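# Assemble the two printed glue gun parts for display

## Task

Join the two printed parts so that together they match the completed glue gun sitting on the stand, as a display piece for a museum.

## Robot and tools

Robot: two arms, left_arm and right_arm, each a six-joint UR-style arm carrying a Robotiq 140 two-finger gripper whose fingers can fold at a hinge. Bases in the scene frame: left_arm (-0.038, +0.497, +0.045) m, quat_wxyz (+1.000, 0, 0, -0.009); right_arm (+0.016, -0.426, +0.045) m, quat_wxyz (+1.000, 0, 0, +0.011).

Frames: the scene frame has its origin at table-top height halfway between the nominal bases, +z up, +x out over the table, left_arm on the +y side (image left/right does not match arm names). Every hand pose, velocity, target and wrist-camera pose is given in that arm's own base frame; fixed cameras and the table use the scene frame. On the gripper, +z points along the fingers and the fingers open and close along y. end_effector_position is the point between the pads when closed; fingertips stick out about 33 mm past it at gaps up to 40 mm, only 9 mm when wide open. Reported poses may be off by a few centimetres.

The row: 20 numbers, both arms always present. Left part first: x, y, z (metres), qw, qx, qy, qz (w first), gripper position, force_limit, speed; then the same ten for the right arm. x..qz are an absolute target pose for that gripper in its arm's base frame, not an offset. The three gripper numbers run from -1 to 1. position: +1 fully open (140 mm), pads touch near -0.8, -1 closes until blocked. force_limit: grip force after a slow close, roughly 14 N at -1, 40 N at 0, 58 N at +1. speed: finger closing rate, about 30 mm/s at -1, 140 at 0, 250 at +1; faster closes grip much harder. Both start at +1. To hold an arm still, resend its last reported pose and its last gripper numbers every call; keep a quaternion fixed by repeating the same one in each row rather than copying a drifted reading.

Tools:
- execute_actions(actions, cameras): actions is a list of actions; each action is a list of up to 15 rows, each row lasting 1/30 s, the last row repeating to fill 15 steps (0.5 s). A target more than 0.6 m from the gripper's current position along any gripper axis gets the action refused for both arms; if the first action fails that check or any action is malformed, the whole call is rejected. An empty list returns images of all cameras.
- move(target, speed, blend, stop_force, zero, blocking, cameras): straight-line path from the current Hand target to one row or a list of up to 15 rows (no 0.6 m check). speed in m/s, 0.002 to 3.6, default 0.25 (turning at up to twice that in rad/s), one number or one per target. blend in metres rounds corners in a list; 0 stops at each. stop_force in newtons, 3 to 120, ends an arm's path when its wrist sensor feels that much push against the motion; zero (default true) re-zeroes first. Do not use stop_force when the gripper turns or when pulling away from something it presses on; keep gripper numbers identical across a list. blocking=false returns after about 0.5 s while motion continues, not allowed with stop_force. Paths do not avoid obstacles; moves cap at 10 s. Steer around an arm's own base, not close past it.
- wait(seconds 0 to 10, cameras); stop(cameras) brakes a running move.
- zoom_image(camera, region [x0,y0,x1,y1] in pixels, at most 504 by 504); cameras: cam_high, cam_low, cam_bench (504x504), cam_left_wrist, cam_right_wrist (672x504).
- zero_wrist_force(arm); read_manual(section "licences"); finished_scene(scene 1) ends the scene for good.

Results: end_effector_position, quat_wxyz and velocities per arm in its base frame; Hand target (where the arm is being sent, possibly short of the command; finish the rest next call); Tool commands; object_status (0 moving, 1 blocked while opening, 2 blocked while closing = likely a grip, 3 reached target or pads met); position_measured in counts (3 open, 75 about 100 mm, 139 about 60 mm, 200 about 20 mm, 230 pads meet). Wrist force and torque in the gripper axes, plus the peak since the last shown; Wrist depth as a 7x7 grid of distances; Joint torques; MOTOR HOT warnings. A move adds a move: line such as done, off_target, moving, held or fault, and limits=paced (pose clipped) or limits=held (steps withheld). Orientation commands are clipped to 32 degrees from the measured one per step.

Gripping: confirm object_status 2 after closing at -1. Grasp near the fingertip quarter for a firm squeeze; deeper toward the palm the fingers wrap and may hold loosely or slip. Fingers pushed tip-first onto a surface fold easily and spoil the next grip. To tighten, raise force_limit and nudge position (-1 to -0.98); to loosen, open and reclose slowly.

Avoid: any outside force near 150 N or joint contact torque over limits (wrist joints 25.7 N m) stops the arm for 10 s; targets even slightly past a firm contact can trigger this. Never let the arms or grippers press on each other. Don't drop parts, release them while moving, slam or strike things, or let anything leave the table. Avoid long stretched holds that heat motors, and heavy parts held far off centre.

Each tool is called after "Request:" as a command line: name --argument value for each argument, lists and objects as JSON in quotes; but a table of rows of numbers goes row by row, as --pt "numbers of a row", without its own name.

## Session

Request:
execute_actions --actions '[]'

Scene clock: 0.00 s.
left_arm: end_effector_position=(+0.3636, -0.2204, +0.3249) position_measured=3 object_status=3 end_effector_quat_wxyz=(+0.004, +0.597, +0.802, -0.024) | right_arm: end_effector_position=(+0.1415, -0.3215, +0.0934) position_measured=3 object_status=3 end_effector_quat_wxyz=(+0.051, +0.966, +0.196, +0.160)
Joint positions: left_arm=[-0.829 -1.773 1.632 -1.447 -1.616 0.451] | right_arm=[-1.885 -2 2.406 -1.905 -1.241 0.844]
Joint velocities: within noise
Joint torques (N m): no reading
Wrist force (N): no reading
Wrist torque (N m): no reading
Wrist force, peak (N): no reading
Wrist depth (mm): cam_left_wrist=[452 449 451 446 444 439 434 / 479 474 472 469 467 461 459 / 510 506 502 506 494 490 492 / 534 146 534 538 527 511 135 / - 579 569 566 564 534 116 / 646 627 608 612 608 492 110 / 663 676 667 663 665 648 -] | cam_right_wrist=[248 255 268 272 284 293 305 / 250 256 268 276 284 295 310 / 253 259 269 280 286 299 312 / 252 137 274 280 289 298 123 / - 267 274 283 295 303 106 / - 267 276 284 299 311 317 / - 271 280 290 300 314 324]
Hand target: left_arm +0.3636, -0.2204, +0.3249; +0.004, +0.597, +0.802, -0.024 | right_arm +0.1415, -0.3215, +0.0934; +0.051, +0.966, +0.196, +0.160
Tool commands: left_gripper/position=+1.0 left_gripper/force_limit=+1.0 left_gripper/speed=+1.0 right_gripper/position=+1.0 right_gripper/force_limit=+1.0 right_gripper/speed=+1.0

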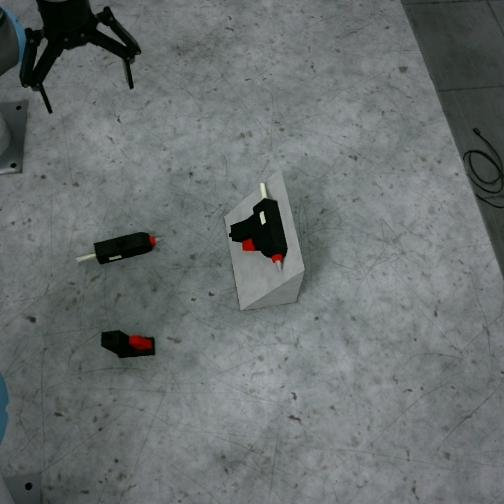

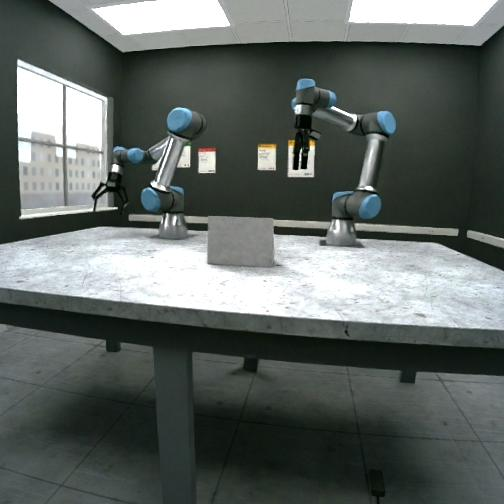

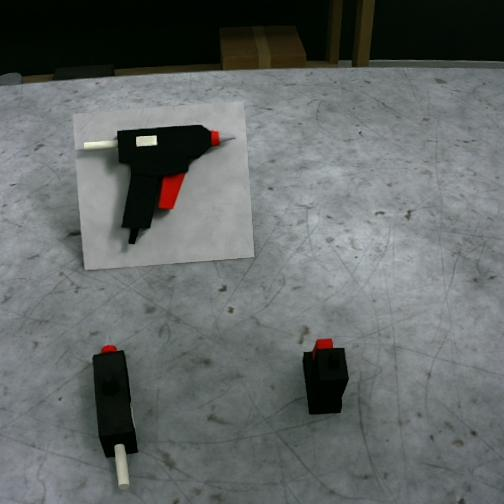

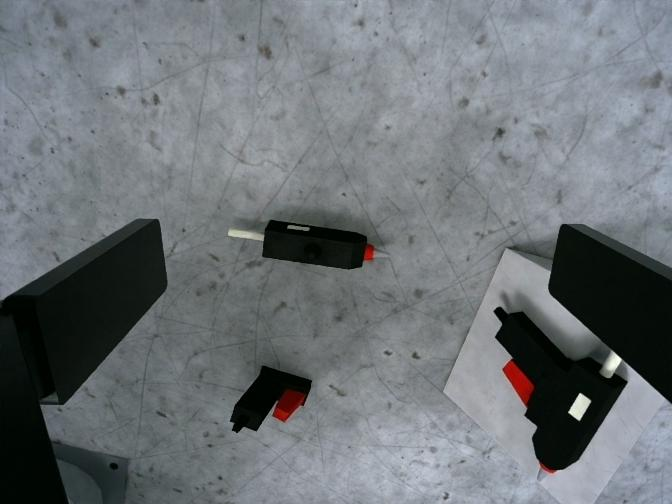

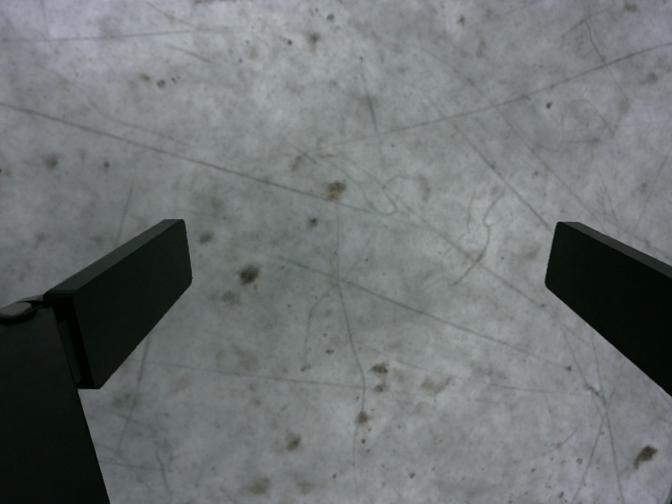

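Request:
zoom_image --camera "cam_left_wrist" --region '[210, 200, 420, 300]'

Request:
zoom_image --camera "cam_left_wrist" --region '[200, 340, 350, 450]'

Request:
zoom_image --camera "cam_bench" --region '[60, 90, 270, 280]'

Request:
zoom_image --camera "cam_bench" --region '[60, 330, 380, 500]'

Request:
zoom_image --camera "cam_high" --region '[60, 160, 320, 380]'

Scaled by 2.400 from the camera's 672x504 image, which has a finer 960x720 frame.

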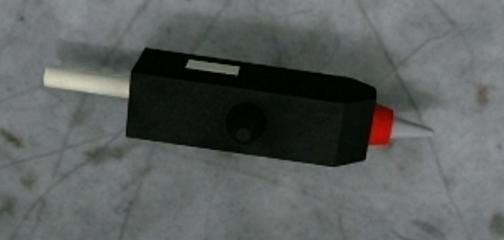

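Scaled by 3.360 from the camera's 672x504 image, which has a finer 960x720 frame.

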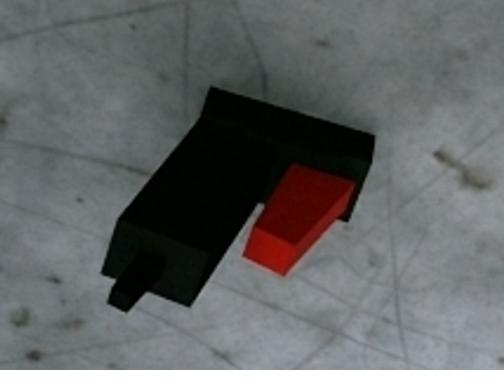

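Scaled by 2.400 from the camera's 504x504 image, which has a finer 720x720 frame.

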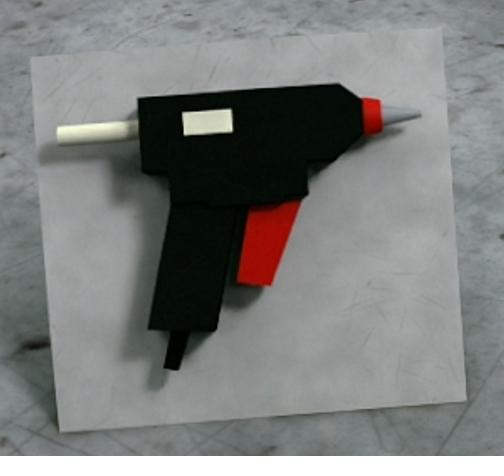

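Scaled by 1.575 from the camera's 504x504 image, which has a finer 720x720 frame.

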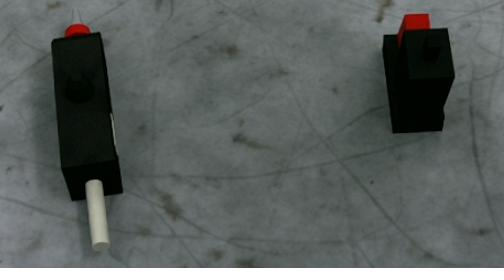

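Scaled by 1.938 from the camera's 504x504 image, which has a finer 720x720 frame.

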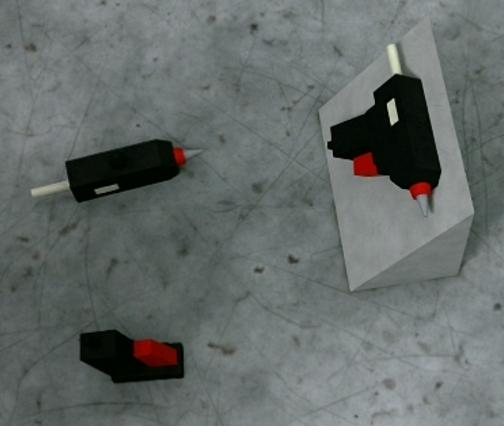

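Request:
move --target '[0.348,-0.52,0.255,0,0,1,0,1,1,1,0.1415,-0.3215,0.0934,0.051,0.966,0.196,0.160,1,1,1]' --cameras '["cam_left_wrist","cam_high","cam_bench"]'

Scene clock: 37.37 s.
left_arm: end_effector_position=(+0.3480, -0.5200, +0.2550) position_measured=3 object_status=3 end_effector_quat_wxyz=(+0.000, +0.000, +1.000, +0.000) | right_arm: end_effector_position=(+0.1415, -0.3215, +0.0934) position_measured=3 object_status=3 end_effector_quat_wxyz=(+0.051, +0.966, +0.196, +0.160)
Joint positions: left_arm=[-1.196 -1.286 1.297 -1.582 -1.571 -1.195] | right_arm=[-1.886 -2 2.406 -1.905 -1.241 0.844]
Joint torques (N m): left_arm=[-7.99 -24.69 -34.23 -0.24 2.48 -1.33] | right_arm=[-11.26 0.29 -33.34 -0.2 2.45 -2.22]
Wrist force (N): left_arm=[0.1 -0.4 -0.6] | right_arm=[0.1 -0.1 0.0]
Wrist torque (N m): left_arm=[-0.07 -0.02 0.04] | right_arm=[-0.01 -0.02 0.08]
Wrist force, peak (N): left_arm=[1.1 0.4 -0.1] | right_arm=[0.3 -0.4 0.0]
Wrist depth (mm): cam_left_wrist=[384 385 384 388 384 387 387 / 400 403 404 404 407 398 409 / 429 429 427 427 432 403 427 / 441 146 451 458 452 444 135 / - 479 481 489 484 478 116 / 521 510 516 507 484 502 520 / 550 550 552 545 428 431 554] | cam_right_wrist=[249 255 266 273 285 293 305 / 250 257 266 275 285 297 310 / 253 260 270 279 287 301 311 / 254 137 272 282 291 300 125 / - 265 274 283 293 304 106 / - 268 277 288 298 309 319 / - 270 279 289 300 314 323]
Hand target: left_arm +0.3480, -0.5200, +0.2550; +0.000, +0.000, +1.000, +0.000 | right_arm +0.1415, -0.3215, +0.0934; +0.051, +0.966, +0.196, +0.160
Off the commanded pose: left_arm 0.000 m, 0 deg | right_arm 0.000 m, 0 deg.
move: done
Images, in order (width x height): cam_high 504x504, cam_bench 504x504, cam_left_wrist 672x504.

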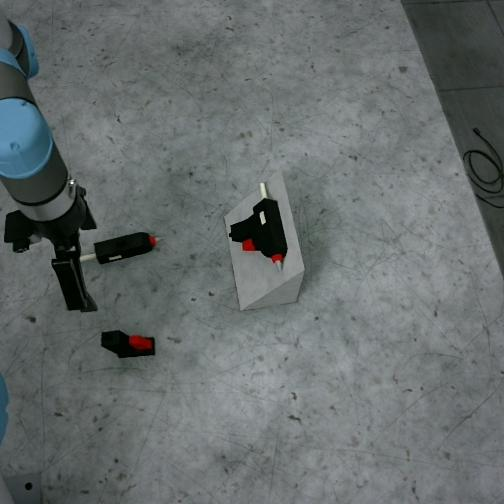

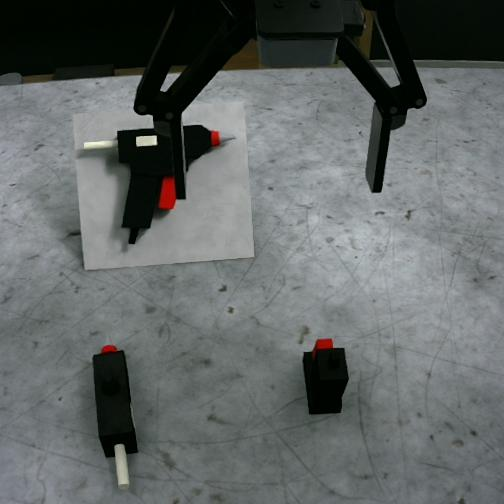

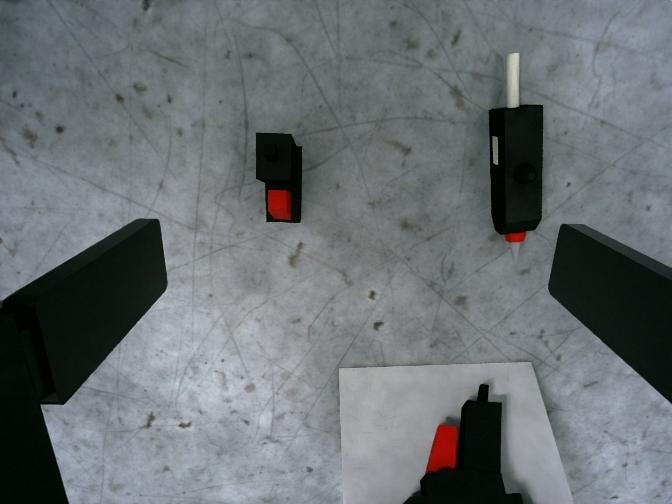

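Request:
move --target '[0.30,-0.575,0.17,0,0,1,0,1,1,1,0.1415,-0.3215,0.0934,0.051,0.966,0.196,0.160,1,1,1]' --cameras '["cam_left_wrist"]'

Request:
zoom_image --camera "cam_left_wrist" --region '[220, 160, 450, 400]'

Scene clock: 50.43 s.
left_arm: end_effector_position=(+0.3000, -0.5749, +0.1701) position_measured=3 object_status=3 end_effector_quat_wxyz=(+0.000, +0.000, +1.000, +0.000) | right_arm: end_effector_position=(+0.1415, -0.3215, +0.0934) position_measured=3 object_status=3 end_effector_quat_wxyz=(+0.051, +0.966, +0.196, +0.160)
Joint positions: left_arm=[-1.297 -1.208 1.41 -1.773 -1.571 -1.297] | right_arm=[-1.886 -2 2.406 -1.905 -1.241 0.844]
Joint torques (N m): left_arm=[-7.66 -28.21 -19.05 -5.46 2.59 -1.41] | right_arm=[-11.15 1.55 -32.28 -0.39 2.47 -2.18]
Wrist force (N): left_arm=[-0.3 -0.2 0.0] | right_arm=[0.0 -0.2 0.0]
Wrist torque (N m): left_arm=[-0.04 0.04 0.06] | right_arm=[-0.03 -0.01 0.07]
Wrist force, peak (N): left_arm=[-0.7 0.8 -2.0] | right_arm=[0.2 0.0 -0.4]
Wrist depth (mm): cam_left_wrist=[310 310 309 308 310 312 312 / 325 325 325 328 325 331 327 / 344 346 347 346 347 347 333 / - 146 365 367 365 360 135 / - 389 392 390 389 394 116 / 417 414 417 413 414 420 417 / 444 440 447 446 436 424 435] | cam_right_wrist=[248 256 264 273 285 293 306 / 250 258 267 275 285 298 307 / 253 259 269 280 290 302 310 / 254 137 272 282 292 298 125 / - 266 276 284 294 306 106 / - 267 278 286 296 310 319 / - 270 280 289 300 310 328]
Hand target: left_arm +0.3000, -0.5750, +0.1700; +0.000, +0.000, +1.000, +0.000 | right_arm +0.1415, -0.3215, +0.0934; +0.051, +0.966, +0.196, +0.160
Off the commanded pose: left_arm 0.000 m, 0 deg | right_arm 0.000 m, 0 deg.
move: done
Images, in order (width x height): cam_left_wrist 672x504.

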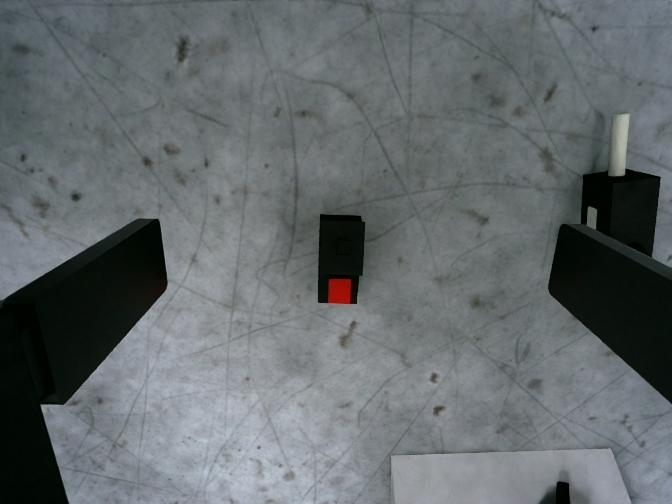

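Scaled by 2.100 from the camera's 672x504 image, which has a finer 960x720 frame.

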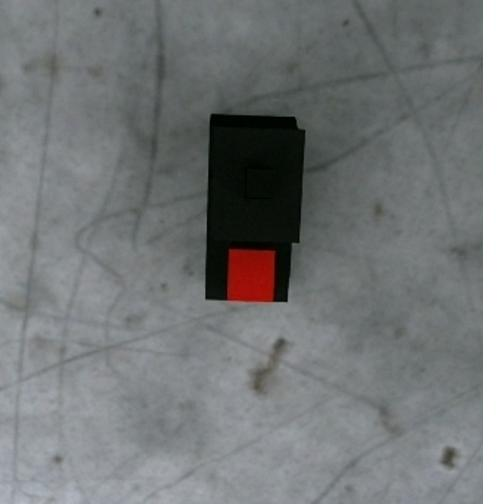

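Request:
move --pt "0.34 -0.579 0.16 0 0 1 0 1 1 1 0.1415 -0.3215 0.0934 0.051 0.966 0.196 0.160 1 1 1" --pt "0.34 -0.579 0.052 0 0 1 0 1 1 1 0.1415 -0.3215 0.0934 0.051 0.966 0.196 0.160 1 1 1" --pt "0.34 -0.579 0.052 0 0 1 0 -1 0 -1 0.1415 -0.3215 0.0934 0.051 0.966 0.196 0.160 1 1 1" --speed 0.15 --blend '[0.02,0,0]' --cameras '["cam_left_wrist","cam_bench","cam_high"]'

Scene clock: 66.03 s.
left_arm: end_effector_position=(+0.3400, -0.5790, +0.0520) position_measured=190 object_status=0 end_effector_quat_wxyz=(+0.000, +0.000, +1.000, +0.000) | right_arm: end_effector_position=(+0.1415, -0.3215, +0.0934) position_measured=3 object_status=3 end_effector_quat_wxyz=(+0.051, +0.966, +0.196, +0.160)
Joint positions: left_arm=[-1.24 -1.066 1.518 -2.023 -1.571 -1.24] | right_arm=[-1.886 -2 2.406 -1.905 -1.241 0.844]
Joint torques (N m): left_arm=[5.81 -32.93 -17.02 -3.59 2.46 1.68] | right_arm=[-9.93 2.48 -32.62 -0.28 2.62 -2.01]
Wrist force (N): left_arm=[2.2 0.9 -11.3] | right_arm=[0.0 -0.1 0.0]
Wrist torque (N m): left_arm=[-0.05 0.03 -0.12] | right_arm=[0.00 -0.01 0.08]
Wrist force, peak (N): left_arm=[2.2 1.0 -12.0] | right_arm=[0.2 -0.5 0.2]
Wrist depth (mm): cam_left_wrist=[205 206 205 206 206 207 208 / 216 217 218 215 217 217 217 / 227 228 228 226 230 228 229 / 241 243 239 152 144 243 242 / 253 81 86 188 94 88 256 / - - - 276 - - - / - - - 297 - - -] | cam_right_wrist=[248 256 263 274 282 293 305 / 250 259 266 274 286 298 308 / 253 259 269 281 289 301 311 / 256 137 271 280 293 298 125 / - 266 272 283 294 305 106 / - 267 277 288 299 309 318 / - 271 278 290 300 312 321]
Hand target: left_arm +0.3400, -0.5790, +0.0520; +0.000, +0.000, +1.000, +0.000 | right_arm +0.1415, -0.3215, +0.0934; +0.051, +0.966, +0.196, +0.160
Off the commanded pose: left_arm 0.000 m, 0 deg | right_arm 0.000 m, 0 deg.
move: done
Images, in order (width x height): cam_high 504x504, cam_bench 504x504, cam_left_wrist 672x504.

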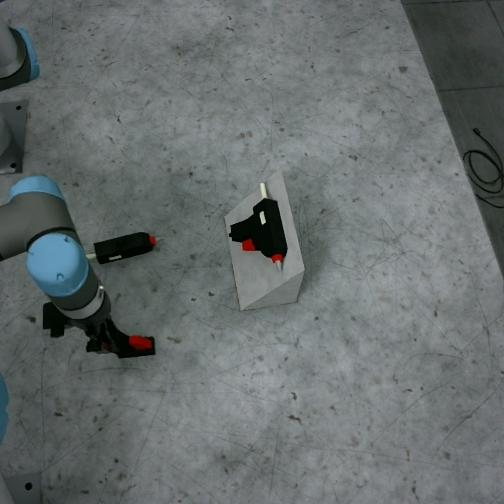

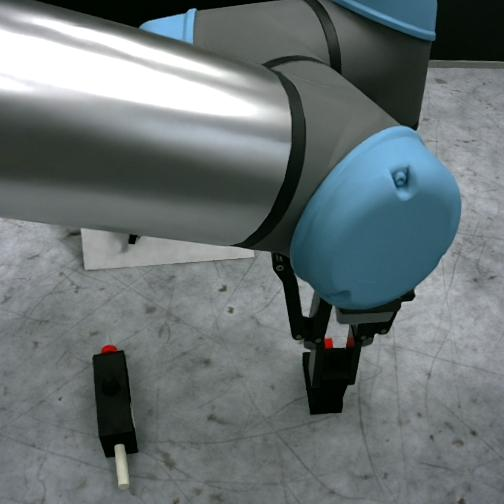

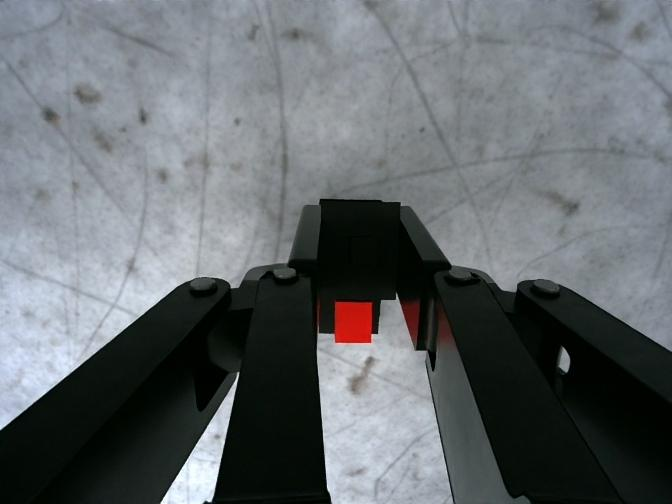

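Request:
wait --seconds 1.5 --cameras '["cam_left_wrist"]'

Request:
zoom_image --camera "cam_left_wrist" --region '[230, 180, 480, 380]'

Scene clock: 71.50 s.
left_arm: end_effector_position=(+0.3400, -0.5790, +0.0520) position_measured=190 object_status=2 end_effector_quat_wxyz=(+0.000, +0.000, +1.000, +0.000) | right_arm: end_effector_position=(+0.1415, -0.3215, +0.0934) position_measured=3 object_status=3 end_effector_quat_wxyz=(+0.051, +0.966, +0.196, +0.160)
Joint positions: left_arm=[-1.24 -1.066 1.518 -2.023 -1.571 -1.24] | right_arm=[-1.886 -2 2.406 -1.905 -1.241 0.844]
Joint torques (N m): left_arm=[4.9 -32.69 -17.52 0.02 2.47 1.61] | right_arm=[-10.64 1.09 -32.54 -0.22 2.44 -1.86]
Wrist force (N): left_arm=[2.0 1.0 -11.9] | right_arm=[-0.1 -0.3 -0.1]
Wrist torque (N m): left_arm=[-0.06 0.07 -0.12] | right_arm=[-0.06 0.03 0.08]
Wrist force, peak (N): left_arm=[2.1 0.7 -12.2] | right_arm=[0.2 -0.4 -0.2]
Wrist depth (mm): cam_left_wrist=[205 205 207 205 206 207 206 / 216 216 216 217 216 218 218 / 229 229 229 227 229 230 230 / 242 242 239 152 144 244 243 / 255 81 86 239 94 88 256 / - - - 275 - - - / - - - 295 - - -] | cam_right_wrist=[249 256 265 271 284 295 304 / 250 256 267 276 284 297 308 / 252 261 268 279 287 300 310 / 254 137 271 281 293 298 125 / - 266 274 284 293 307 106 / - 266 275 285 298 310 318 / - 269 279 290 300 310 321]
Hand target: left_arm +0.3400, -0.5790, +0.0520; +0.000, +0.000, +1.000, +0.000 | right_arm +0.1415, -0.3215, +0.0934; +0.051, +0.966, +0.196, +0.160
Tool commands: left_gripper/position=-1.0 left_gripper/force_limit=+0.0 left_gripper/speed=-1.0 right_gripper/position=+1.0 right_gripper/force_limit=+1.0 right_gripper/speed=+1.0
Off the commanded pose: left_arm 0.000 m, 0 deg | right_arm 0.000 m, 0 deg.
wait: 1.50 s; at rest from the start
Images, in order (width x height): cam_left_wrist 672x504.

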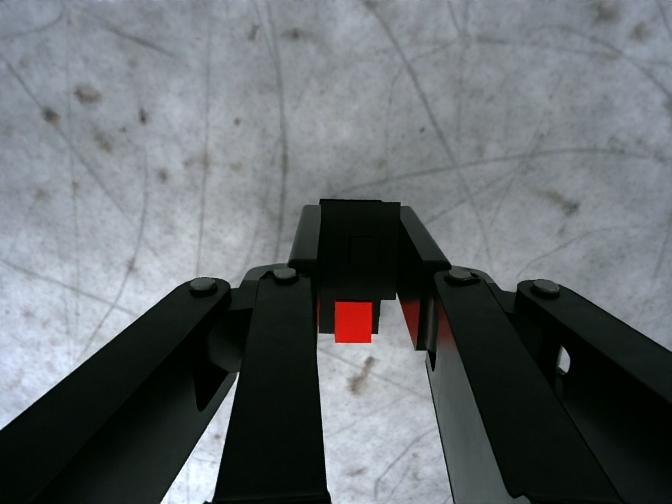

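Scaled by 2.016 from the camera's 672x504 image, which has a finer 960x720 frame.

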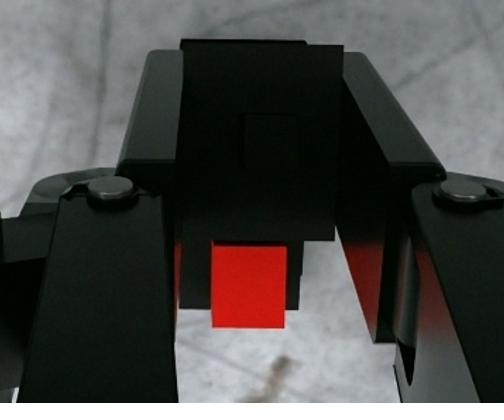

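Request:
move --pt "0.34 -0.579 0.22 0 0 1 0 -1 0 -1 0.1415 -0.3215 0.0934 0.051 0.966 0.196 0.160 1 1 1" --pt "0.42 -0.35 0.22 0 0 1 0 -1 0 -1 0.1415 -0.3215 0.0934 0.051 0.966 0.196 0.160 1 1 1" --speed 0.15 --cameras '["cam_left_wrist","cam_bench"]'

Request:
zoom_image --camera "cam_left_wrist" --region '[220, 0, 450, 230]'

Request:
move --target '[0.42,-0.44,0.22,0,0,1,0,-1,0,-1,0.1415,-0.3215,0.0934,0.051,0.966,0.196,0.160,1,1,1]' --speed 0.15 --cameras '["cam_left_wrist"]'

Request:
zoom_image --camera "cam_left_wrist" --region '[320, 0, 550, 230]'

Scene clock: 84.77 s.
left_arm: end_effector_position=(+0.4200, -0.3501, +0.2200) position_measured=190 object_status=2 end_effector_quat_wxyz=(+0.000, +0.000, +1.000, +0.000) | right_arm: end_effector_position=(+0.1415, -0.3215, +0.0934) position_measured=3 object_status=3 end_effector_quat_wxyz=(+0.051, +0.966, +0.196, +0.160)
Joint positions: left_arm=[-0.941 -1.471 1.61 -1.71 -1.571 -0.941] | right_arm=[-1.886 -2 2.406 -1.905 -1.241 0.844]
Joint torques (N m): left_arm=[6.05 -42.15 -19.43 -5.52 -2.65 1.77] | right_arm=[-10.54 1.32 -34.19 -0.43 2.68 -2.26]
Wrist force (N): left_arm=[0.1 -0.2 0.8] | right_arm=[0.3 -0.2 0.1]
Wrist torque (N m): left_arm=[-0.07 -0.03 -0.10] | right_arm=[-0.04 -0.07 0.08]
Wrist force, peak (N): left_arm=[2.2 1.1 -12.1] | right_arm=[0.2 -0.2 -0.4]
Wrist depth (mm): cam_left_wrist=[352 356 354 350 356 356 356 / 370 373 376 366 375 373 375 / 392 396 394 393 394 396 396 / 414 412 412 152 143 417 420 / 438 81 86 - 94 88 435 / - - - 388 - - - / - - - - - - -] | cam_right_wrist=[248 256 264 274 284 294 304 / 250 258 268 276 284 297 306 / 253 260 270 278 289 300 312 / 254 137 274 284 294 298 126 / - 266 273 284 294 304 106 / - 267 276 286 299 308 318 / - 268 279 288 302 309 325]
Hand target: left_arm +0.4200, -0.3500, +0.2200; +0.000, +0.000, +1.000, +0.000 | right_arm +0.1415, -0.3215, +0.0934; +0.051, +0.966, +0.196, +0.160
Off the commanded pose: left_arm 0.000 m, 0 deg | right_arm 0.000 m, 0 deg.
move: done
Images, in order (width x height): cam_bench 504x504, cam_left_wrist 672x504.

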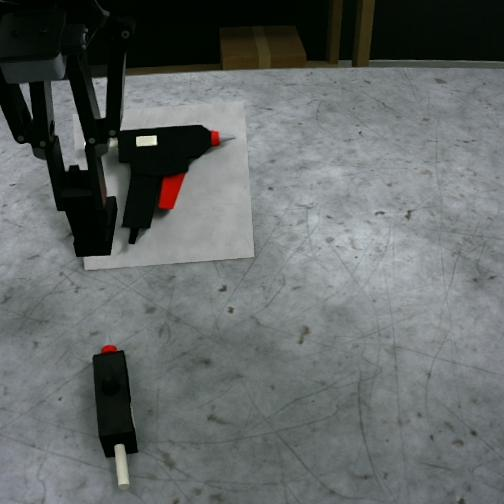

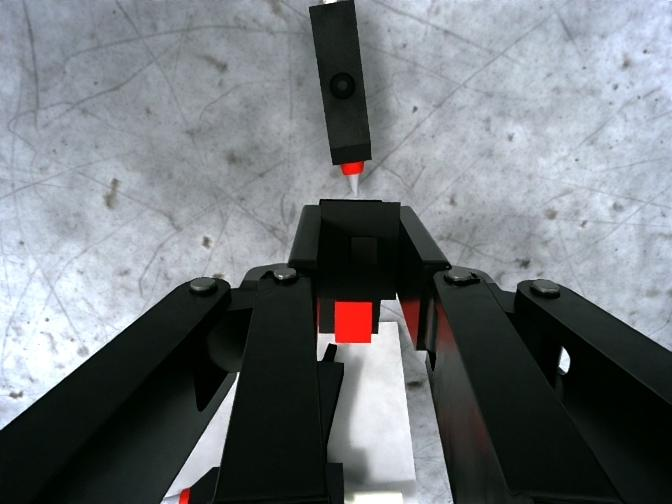

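Scaled by 2.191 from the camera's 672x504 image, which has a finer 960x720 frame.

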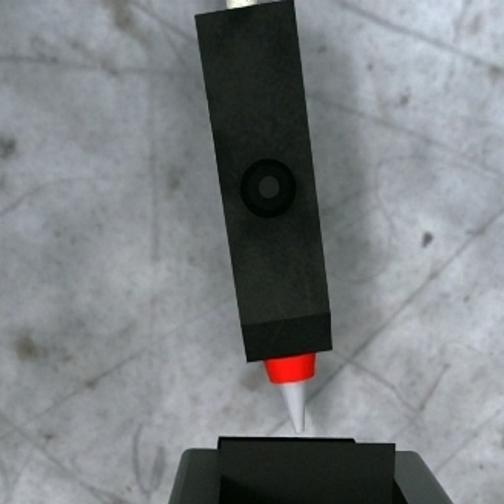

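Scene clock: 85.97 s.
left_arm: end_effector_position=(+0.4200, -0.4399, +0.2200) position_measured=190 object_status=2 end_effector_quat_wxyz=(+0.000, +0.000, +1.000, +0.000) | right_arm: end_effector_position=(+0.1415, -0.3215, +0.0934) position_measured=3 object_status=3 end_effector_quat_wxyz=(+0.051, +0.966, +0.196, +0.160)
Joint positions: left_arm=[-1.03 -1.324 1.435 -1.682 -1.571 -1.03] | right_arm=[-1.886 -2 2.406 -1.905 -1.241 0.844]
Joint torques (N m): left_arm=[-7.9 -24.51 -33.83 -0.42 2.49 -1.39] | right_arm=[-10.73 0.93 -31.87 -0.37 2.66 -1.9]
Wrist force (N): left_arm=[-0.1 -0.1 0.2] | right_arm=[0.0 -0.2 0.1]
Wrist torque (N m): left_arm=[-0.02 0.04 0.05] | right_arm=[-0.04 -0.01 0.08]
Wrist force, peak (N): left_arm=[0.3 -1.5 0.2] | right_arm=[0.4 -0.4 0.0]
Wrist depth (mm): cam_left_wrist=[348 354 351 353 327 355 355 / 372 370 373 372 356 376 373 / 396 395 396 391 394 394 398 / 414 415 414 151 151 414 417 / 437 81 86 157 94 88 433 / - - - - - - - / - - - 337 - - -] | cam_right_wrist=[249 254 264 273 283 293 305 / 250 256 266 277 284 298 306 / 252 260 271 278 289 300 309 / 253 137 272 281 292 299 123 / - 264 273 284 294 306 106 / - 268 276 287 299 310 318 / - 269 279 290 301 315 323]
Hand target: left_arm +0.4200, -0.4400, +0.2200; +0.000, +0.000, +1.000, +0.000 | right_arm +0.1415, -0.3215, +0.0934; +0.051, +0.966, +0.196, +0.160
Off the commanded pose: left_arm 0.000 m, 0 deg | right_arm 0.000 m, 0 deg.
move: done
Images, in order (width x height): cam_left_wrist 672x504.

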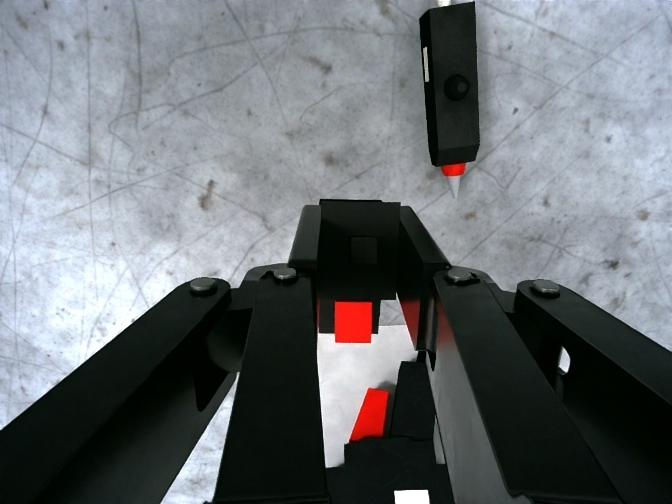

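Scaled by 2.191 from the camera's 672x504 image, which has a finer 960x720 frame.

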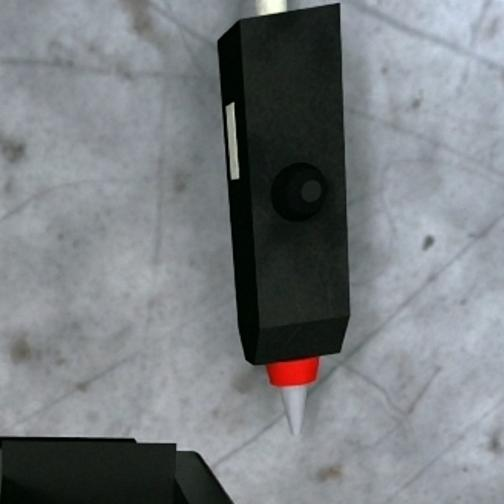

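Request:
move --target '[0.42,-0.48,0.33,-0.5,0,0.866,0,-1,0,-1,0.1415,-0.3215,0.0934,0.051,0.966,0.196,0.160,1,1,1]' --speed 0.2 --cameras '["cam_bench"]'

Request:
zoom_image --camera "cam_bench" --region '[150, 0, 350, 200]'

Scene clock: 109.80 s.
left_arm: end_effector_position=(+0.4188, -0.4794, +0.3292) position_measured=190 object_status=2 end_effector_quat_wxyz=(-0.461, -0.042, +0.883, -0.073) | right_arm: end_effector_position=(+0.1415, -0.3215, +0.0934) position_measured=3 object_status=3 end_effector_quat_wxyz=(+0.051, +0.966, +0.196, +0.160)
Joint positions: left_arm=[-0.736 -0.539 0.035 -0.355 -2.3 -0.549] | right_arm=[-1.886 -2 2.406 -1.905 -1.241 0.844]
Joint torques (N m): left_arm=[5.82 -46.75 -29.22 1.69 -3.97 1.58] | right_arm=[-11.62 0.83 -33.92 -0.25 2.51 -2.13]
Wrist force (N): left_arm=[-1.4 -1.1 -0.2] | right_arm=[0.3 -0.1 -0.2]
Wrist torque (N m): left_arm=[-0.28 0.15 0.03] | right_arm=[-0.02 -0.08 0.07]
Wrist force, peak (N): left_arm=[-1.8 -1.6 0.4] | right_arm=[0.3 -0.5 0.1]
Wrist depth (mm): cam_left_wrist=[481 2431 2456 2357 2266 2266 2202 / 493 822 810 810 760 748 718 / 600 616 707 684 667 650 634 / 645 624 611 153 150 579 571 / 579 81 86 156 94 88 521 / - - - 479 - - - / - - - 447 - - -] | cam_right_wrist=[249 253 263 275 283 293 304 / 250 257 266 274 286 296 309 / 252 259 268 280 289 298 312 / 254 137 272 280 290 299 123 / - 265 274 283 294 304 106 / - 266 276 286 298 309 315 / - 269 277 288 301 307 -]
Hand target: left_arm +0.4188, -0.4794, +0.3292; -0.461, -0.042, +0.883, -0.073 | right_arm +0.1415, -0.3215, +0.0934; +0.051, +0.966, +0.196, +0.160
Off the commanded pose: left_arm 0.002 m, 11 deg | right_arm 0.000 m, 0 deg.
elbow stopped short (left arm): the move would have taken joint 3 (elbow) straighter than the controller allows.
move: off_target (left_arm)
Images, in order (width x height): cam_bench 504x504.

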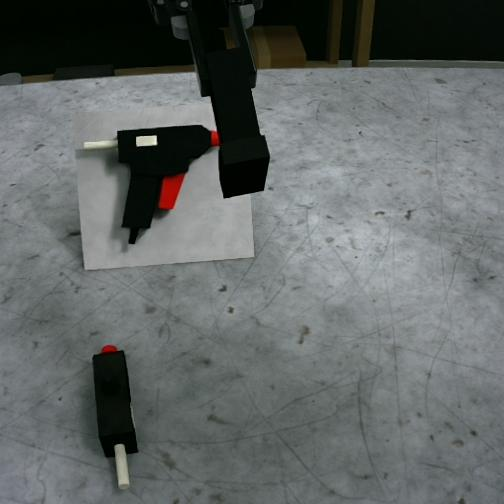

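Scaled by 2.520 from the camera's 504x504 image, which has a finer 720x720 frame.

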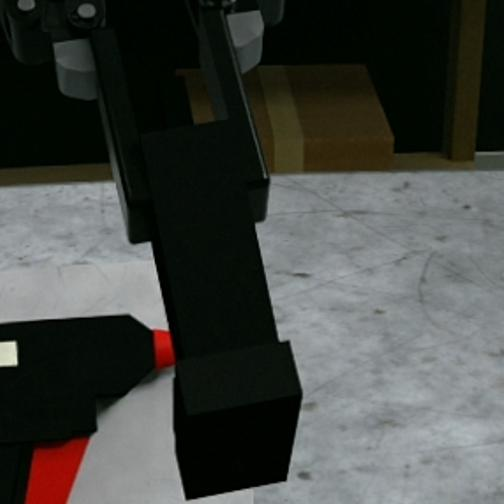

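Request:
zoom_image --camera "cam_bench" --region '[215, 130, 275, 200]'

Scaled by 7.200 from the camera's 504x504 image, which has a finer 720x720 frame.

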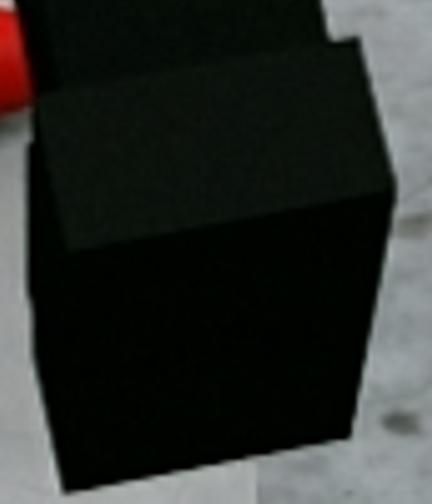

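Request:
move --pt "0.40 -0.44 0.26 0 0 1 0 -1 0 -1 0.1415 -0.3215 0.0934 0.051 0.966 0.196 0.160 1 1 1" --pt "0.3234 -0.3582 0.15 0 -0.0741 0.99725 0 -1 0 -1 0.1415 -0.3215 0.0934 0.051 0.966 0.196 0.160 1 1 1" --speed 0.2 --cameras '["cam_left_wrist","cam_bench","cam_high"]'

Request:
zoom_image --camera "cam_bench" --region '[40, 250, 240, 450]'

Scene clock: 122.93 s.
left_arm: end_effector_position=(+0.3234, -0.3582, +0.1500) position_measured=190 object_status=2 end_effector_quat_wxyz=(+0.000, -0.074, +0.997, +0.000) | right_arm: end_effector_position=(+0.1415, -0.3215, +0.0934) position_measured=3 object_status=3 end_effector_quat_wxyz=(+0.051, +0.966, +0.196, +0.160)
Joint positions: left_arm=[-1.116 -1.588 1.915 -1.899 -1.571 -1.264] | right_arm=[-1.886 -2 2.406 -1.905 -1.241 0.844]
Joint torques (N m): left_arm=[-8.02 -35.91 -18.84 -5.35 2.7 -1.41] | right_arm=[-11.42 0.98 -32.78 -0.22 2.51 -2.13]
Wrist force (N): left_arm=[0.2 0.2 0.0] | right_arm=[0.0 -0.2 -0.1]
Wrist torque (N m): left_arm=[0.02 -0.03 0.05] | right_arm=[-0.04 -0.01 0.08]
Wrist force, peak (N): left_arm=[-1.9 -1.4 -0.1] | right_arm=[0.5 -0.3 0.4]
Wrist depth (mm): cam_left_wrist=[292 292 292 291 290 293 294 / 308 309 308 309 309 309 307 / 325 325 324 289 326 327 326 / 343 346 337 152 150 343 345 / 363 81 86 157 94 87 360 / - - - 396 - - - / - - - 405 - - -] | cam_right_wrist=[249 255 267 273 284 295 304 / 251 259 267 276 283 298 309 / 253 264 269 279 287 299 313 / 254 137 272 281 291 300 125 / - 266 274 285 296 302 106 / - 267 275 288 296 311 316 / - 270 277 291 300 312 322]
Hand target: left_arm +0.3234, -0.3582, +0.1500; +0.000, -0.074, +0.997, +0.000 | right_arm +0.1415, -0.3215, +0.0934; +0.051, +0.966, +0.196, +0.160
Off the commanded pose: left_arm 0.000 m, 0 deg | right_arm 0.000 m, 0 deg.
move: done
Images, in order (width x height): cam_high 504x504, cam_bench 504x504, cam_left_wrist 672x504.

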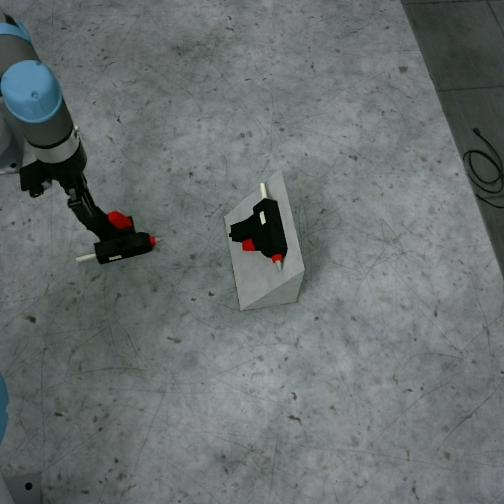

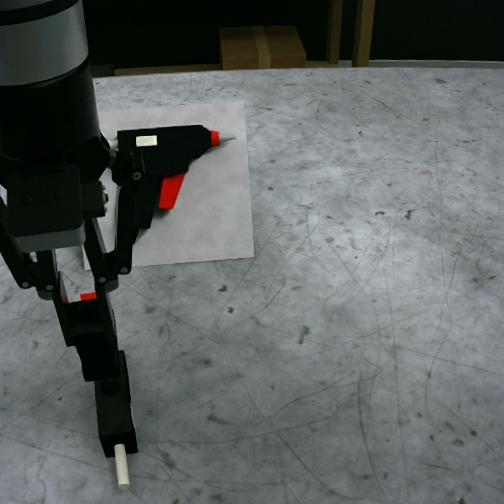

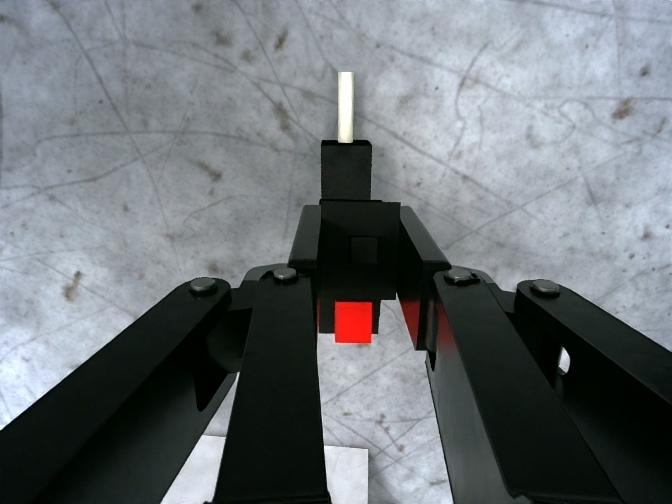

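Scaled by 2.520 from the camera's 504x504 image, which has a finer 720x720 frame.

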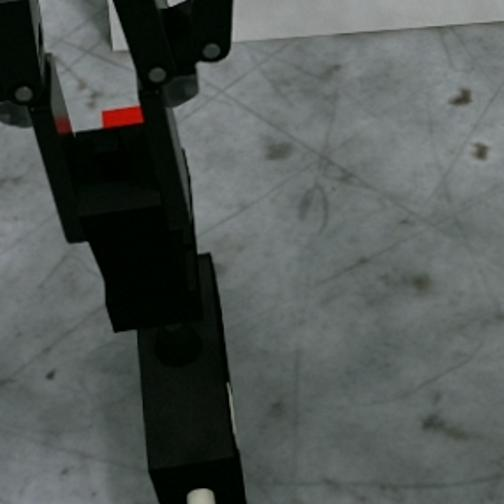

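Request:
move --target '[0.3234,-0.3582,0.110,0,-0.0741,0.99725,0,-1,0,-1,0.1415,-0.3215,0.0934,0.051,0.966,0.196,0.160,1,1,1]' --speed 0.05 --stop_force 6

Request:
move --target '[0.3234,-0.3582,0.084,0,-0.0741,0.99725,0,-1,0,-1,0.1415,-0.3215,0.0934,0.051,0.966,0.196,0.160,1,1,1]' --speed 0.012 --stop_force 6 --cameras '["cam_left_wrist","cam_bench"]'

Request:
zoom_image --camera "cam_bench" --region '[40, 250, 240, 450]'

Scene clock: 130.10 s.
left_arm: end_effector_position=(+0.3234, -0.3582, +0.1100) position_measured=190 object_status=2 end_effector_quat_wxyz=(+0.000, -0.074, +0.997, +0.000) | right_arm: end_effector_position=(+0.1415, -0.3215, +0.0934) position_measured=3 object_status=3 end_effector_quat_wxyz=(+0.051, +0.966, +0.196, +0.160)
Joint positions: left_arm=[-1.116 -1.55 1.988 -2.009 -1.571 -1.265] | right_arm=[-1.886 -2 2.406 -1.905 -1.241 0.844]
Joint torques (N m): left_arm=[-1.48 -12.22 -17.59 -5.39 2.07 0.19] | right_arm=[-10.37 -0.67 -33.08 -0.31 2.95 -1.96]
Wrist force (N): left_arm=[0.2 -0.1 0.4] | right_arm=[0.1 0.0 0.2]
Wrist torque (N m): left_arm=[-0.04 -0.06 0.06] | right_arm=[0.01 -0.03 0.08]
Wrist force, peak (N): left_arm=[0.3 0.2 0.8] | right_arm=[0.2 -0.4 0.1]
Wrist depth (mm): cam_left_wrist=[257 258 258 258 257 259 257 / 271 269 271 272 270 273 272 / 285 285 285 279 286 287 288 / 302 304 297 151 150 304 305 / 318 81 86 157 94 88 318 / - - - 345 - - - / - - - 366 - - -] | cam_right_wrist=[249 254 262 273 282 294 304 / 250 259 267 276 286 297 306 / 253 261 268 276 288 300 310 / 256 137 271 283 291 297 125 / - 267 275 284 295 303 106 / - 267 277 286 296 309 317 / - 270 280 290 303 313 321]
Hand target: left_arm +0.3234, -0.3582, +0.1100; +0.000, -0.074, +0.997, +0.000 | right_arm +0.1415, -0.3215, +0.0934; +0.051, +0.966, +0.196, +0.160
Off the commanded pose: left_arm 0.000 m, 0 deg | right_arm 0.000 m, 0 deg.
move: done

Scene clock: 132.90 s.
left_arm: end_effector_position=(+0.3234, -0.3582, +0.0916) position_measured=190 object_status=2 end_effector_quat_wxyz=(+0.000, -0.074, +0.997, +0.000) | right_arm: end_effector_position=(+0.1415, -0.3215, +0.0934) position_measured=3 object_status=3 end_effector_quat_wxyz=(+0.051, +0.966, +0.196, +0.160)
Joint positions: left_arm=[-1.116 -1.529 2.018 -2.06 -1.571 -1.265] | right_arm=[-1.886 -2 2.406 -1.905 -1.241 0.844]
Joint torques (N m): left_arm=[3.28 -35.3 -29.23 -0.85 2.03 0.89] | right_arm=[-11.95 -0.63 -32.15 -0.6 2.77 -2.1]
Wrist force (N): left_arm=[-0.3 -0.2 -3.3] | right_arm=[0.1 -0.2 -0.1]
Wrist torque (N m): left_arm=[0.13 -0.10 0.06] | right_arm=[-0.03 -0.03 0.08]
Wrist force, peak (N): left_arm=[3.8 2.4 -24.7] | right_arm=[-0.2 -0.5 0.0]
Wrist depth (mm): cam_left_wrist=[242 241 241 244 243 242 242 / 253 254 253 253 253 255 255 / 267 268 268 245 268 268 269 / 284 283 277 129 139 286 285 / 300 81 86 186 94 88 298 / - - - 326 - - - / - - - 346 - - -] | cam_right_wrist=[249 257 263 273 282 294 306 / 251 258 265 274 284 297 306 / 254 260 269 280 287 299 311 / 256 137 270 280 292 299 125 / - 119 275 284 294 305 106 / - 266 279 286 297 309 318 / - 269 280 289 300 311 322]
Hand target: left_arm +0.3234, -0.3582, +0.0916; +0.000, -0.074, +0.997, +0.000 | right_arm +0.1415, -0.3215, +0.0934; +0.051, +0.966, +0.196, +0.160
Off the commanded pose: left_arm 0.008 m, 0 deg | right_arm 0.000 m, 0 deg.
move: contact (left_arm)
Images, in order (width x height): cam_bench 504x504, cam_left_wrist 672x504.

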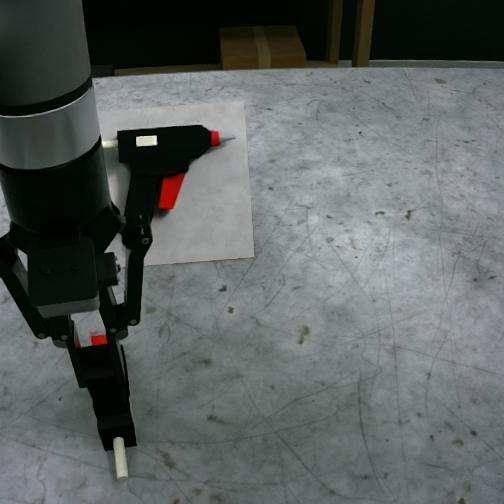

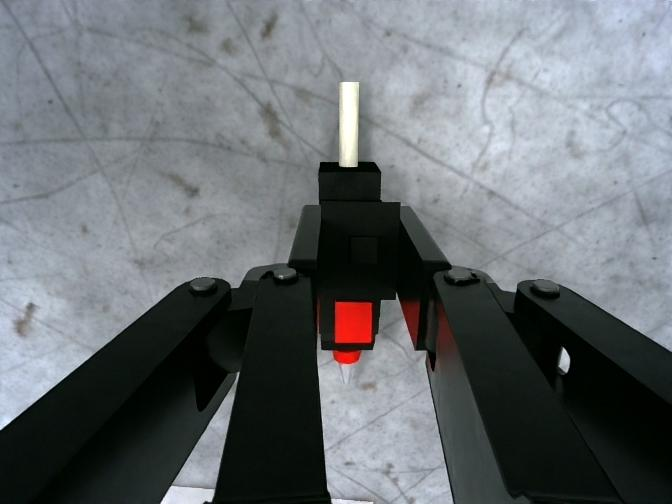

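Scaled by 2.520 from the camera's 504x504 image, which has a finer 720x720 frame.

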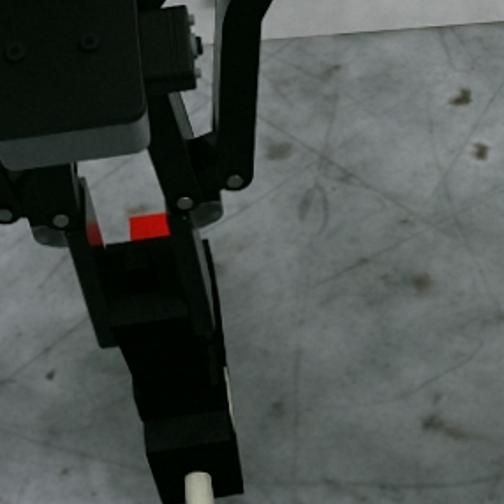

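Request:
move --target '[0.3234,-0.3582,0.080,0,-0.0741,0.99725,0,-1,0,-1,0.1415,-0.3215,0.0934,0.051,0.966,0.196,0.160,1,1,1]' --speed 0.008 --stop_force 20 --cameras '["cam_left_wrist","cam_bench"]'

Request:
zoom_image --camera "cam_bench" --region '[70, 320, 170, 480]'

Scene clock: 140.30 s.
left_arm: end_effector_position=(+0.3235, -0.3583, +0.0913) position_measured=190 object_status=2 end_effector_quat_wxyz=(+0.000, -0.074, +0.997, +0.000) | right_arm: end_effector_position=(+0.1415, -0.3215, +0.0934) position_measured=3 object_status=3 end_effector_quat_wxyz=(+0.051, +0.966, +0.196, +0.160)
Joint positions: left_arm=[-1.116 -1.528 2.019 -2.062 -1.571 -1.265] | right_arm=[-1.886 -2 2.406 -1.905 -1.241 0.844]
Joint torques (N m): left_arm=[3.01 -27.07 -21.3 1.64 2.11 0.98] | right_arm=[-11.29 0.24 -32.29 -0.46 2.71 -1.96]
Wrist force (N): left_arm=[2.0 0.1 -21.8] | right_arm=[0.3 -0.2 0.0]
Wrist torque (N m): left_arm=[0.02 -0.10 0.02] | right_arm=[-0.04 -0.07 0.08]
Wrist force, peak (N): left_arm=[4.7 1.9 -34.5] | right_arm=[0.4 -0.3 0.1]
Wrist depth (mm): cam_left_wrist=[240 240 241 241 243 242 243 / 254 253 254 255 256 255 254 / 267 269 270 252 268 270 269 / 284 283 277 151 143 283 286 / 298 81 86 240 94 88 296 / - - - 325 - - - / - - - 347 - - -] | cam_right_wrist=[249 255 264 272 282 294 305 / 249 259 266 277 286 298 309 / 254 262 268 277 290 299 310 / 253 137 270 281 291 299 125 / - 265 273 283 295 303 106 / - 267 280 286 297 311 319 / - 270 280 289 300 313 320]
Hand target: left_arm +0.3235, -0.3584, +0.0913; +0.000, -0.074, +0.997, +0.000 | right_arm +0.1415, -0.3215, +0.0934; +0.051, +0.966, +0.196, +0.160
Off the commanded pose: left_arm 0.011 m, 0 deg | right_arm 0.000 m, 0 deg.
move: contact (left_arm)
Images, in order (width x height): cam_bench 504x504, cam_left_wrist 672x504.

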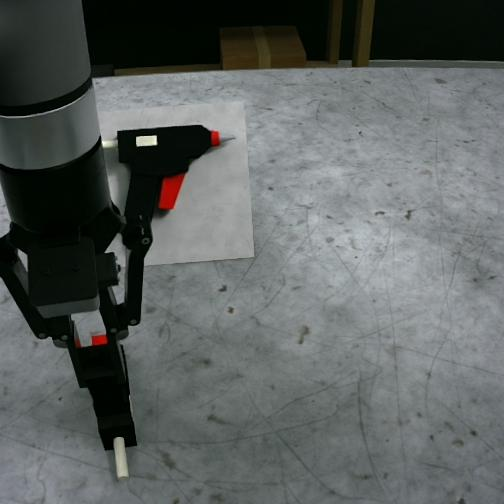

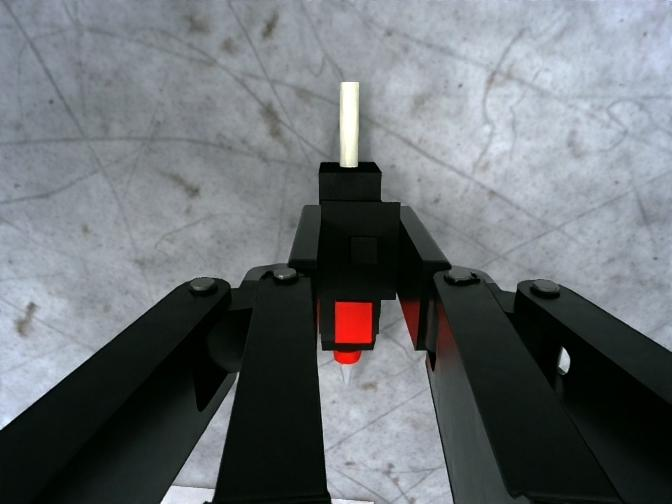

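Scaled by 3.150 from the camera's 504x504 image, which has a finer 720x720 frame.

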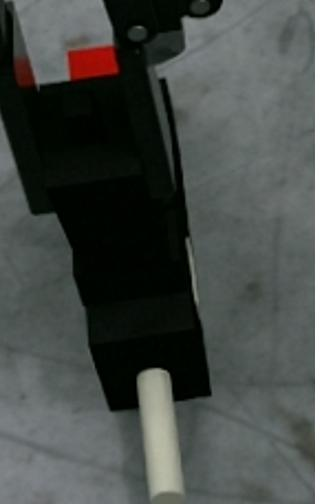

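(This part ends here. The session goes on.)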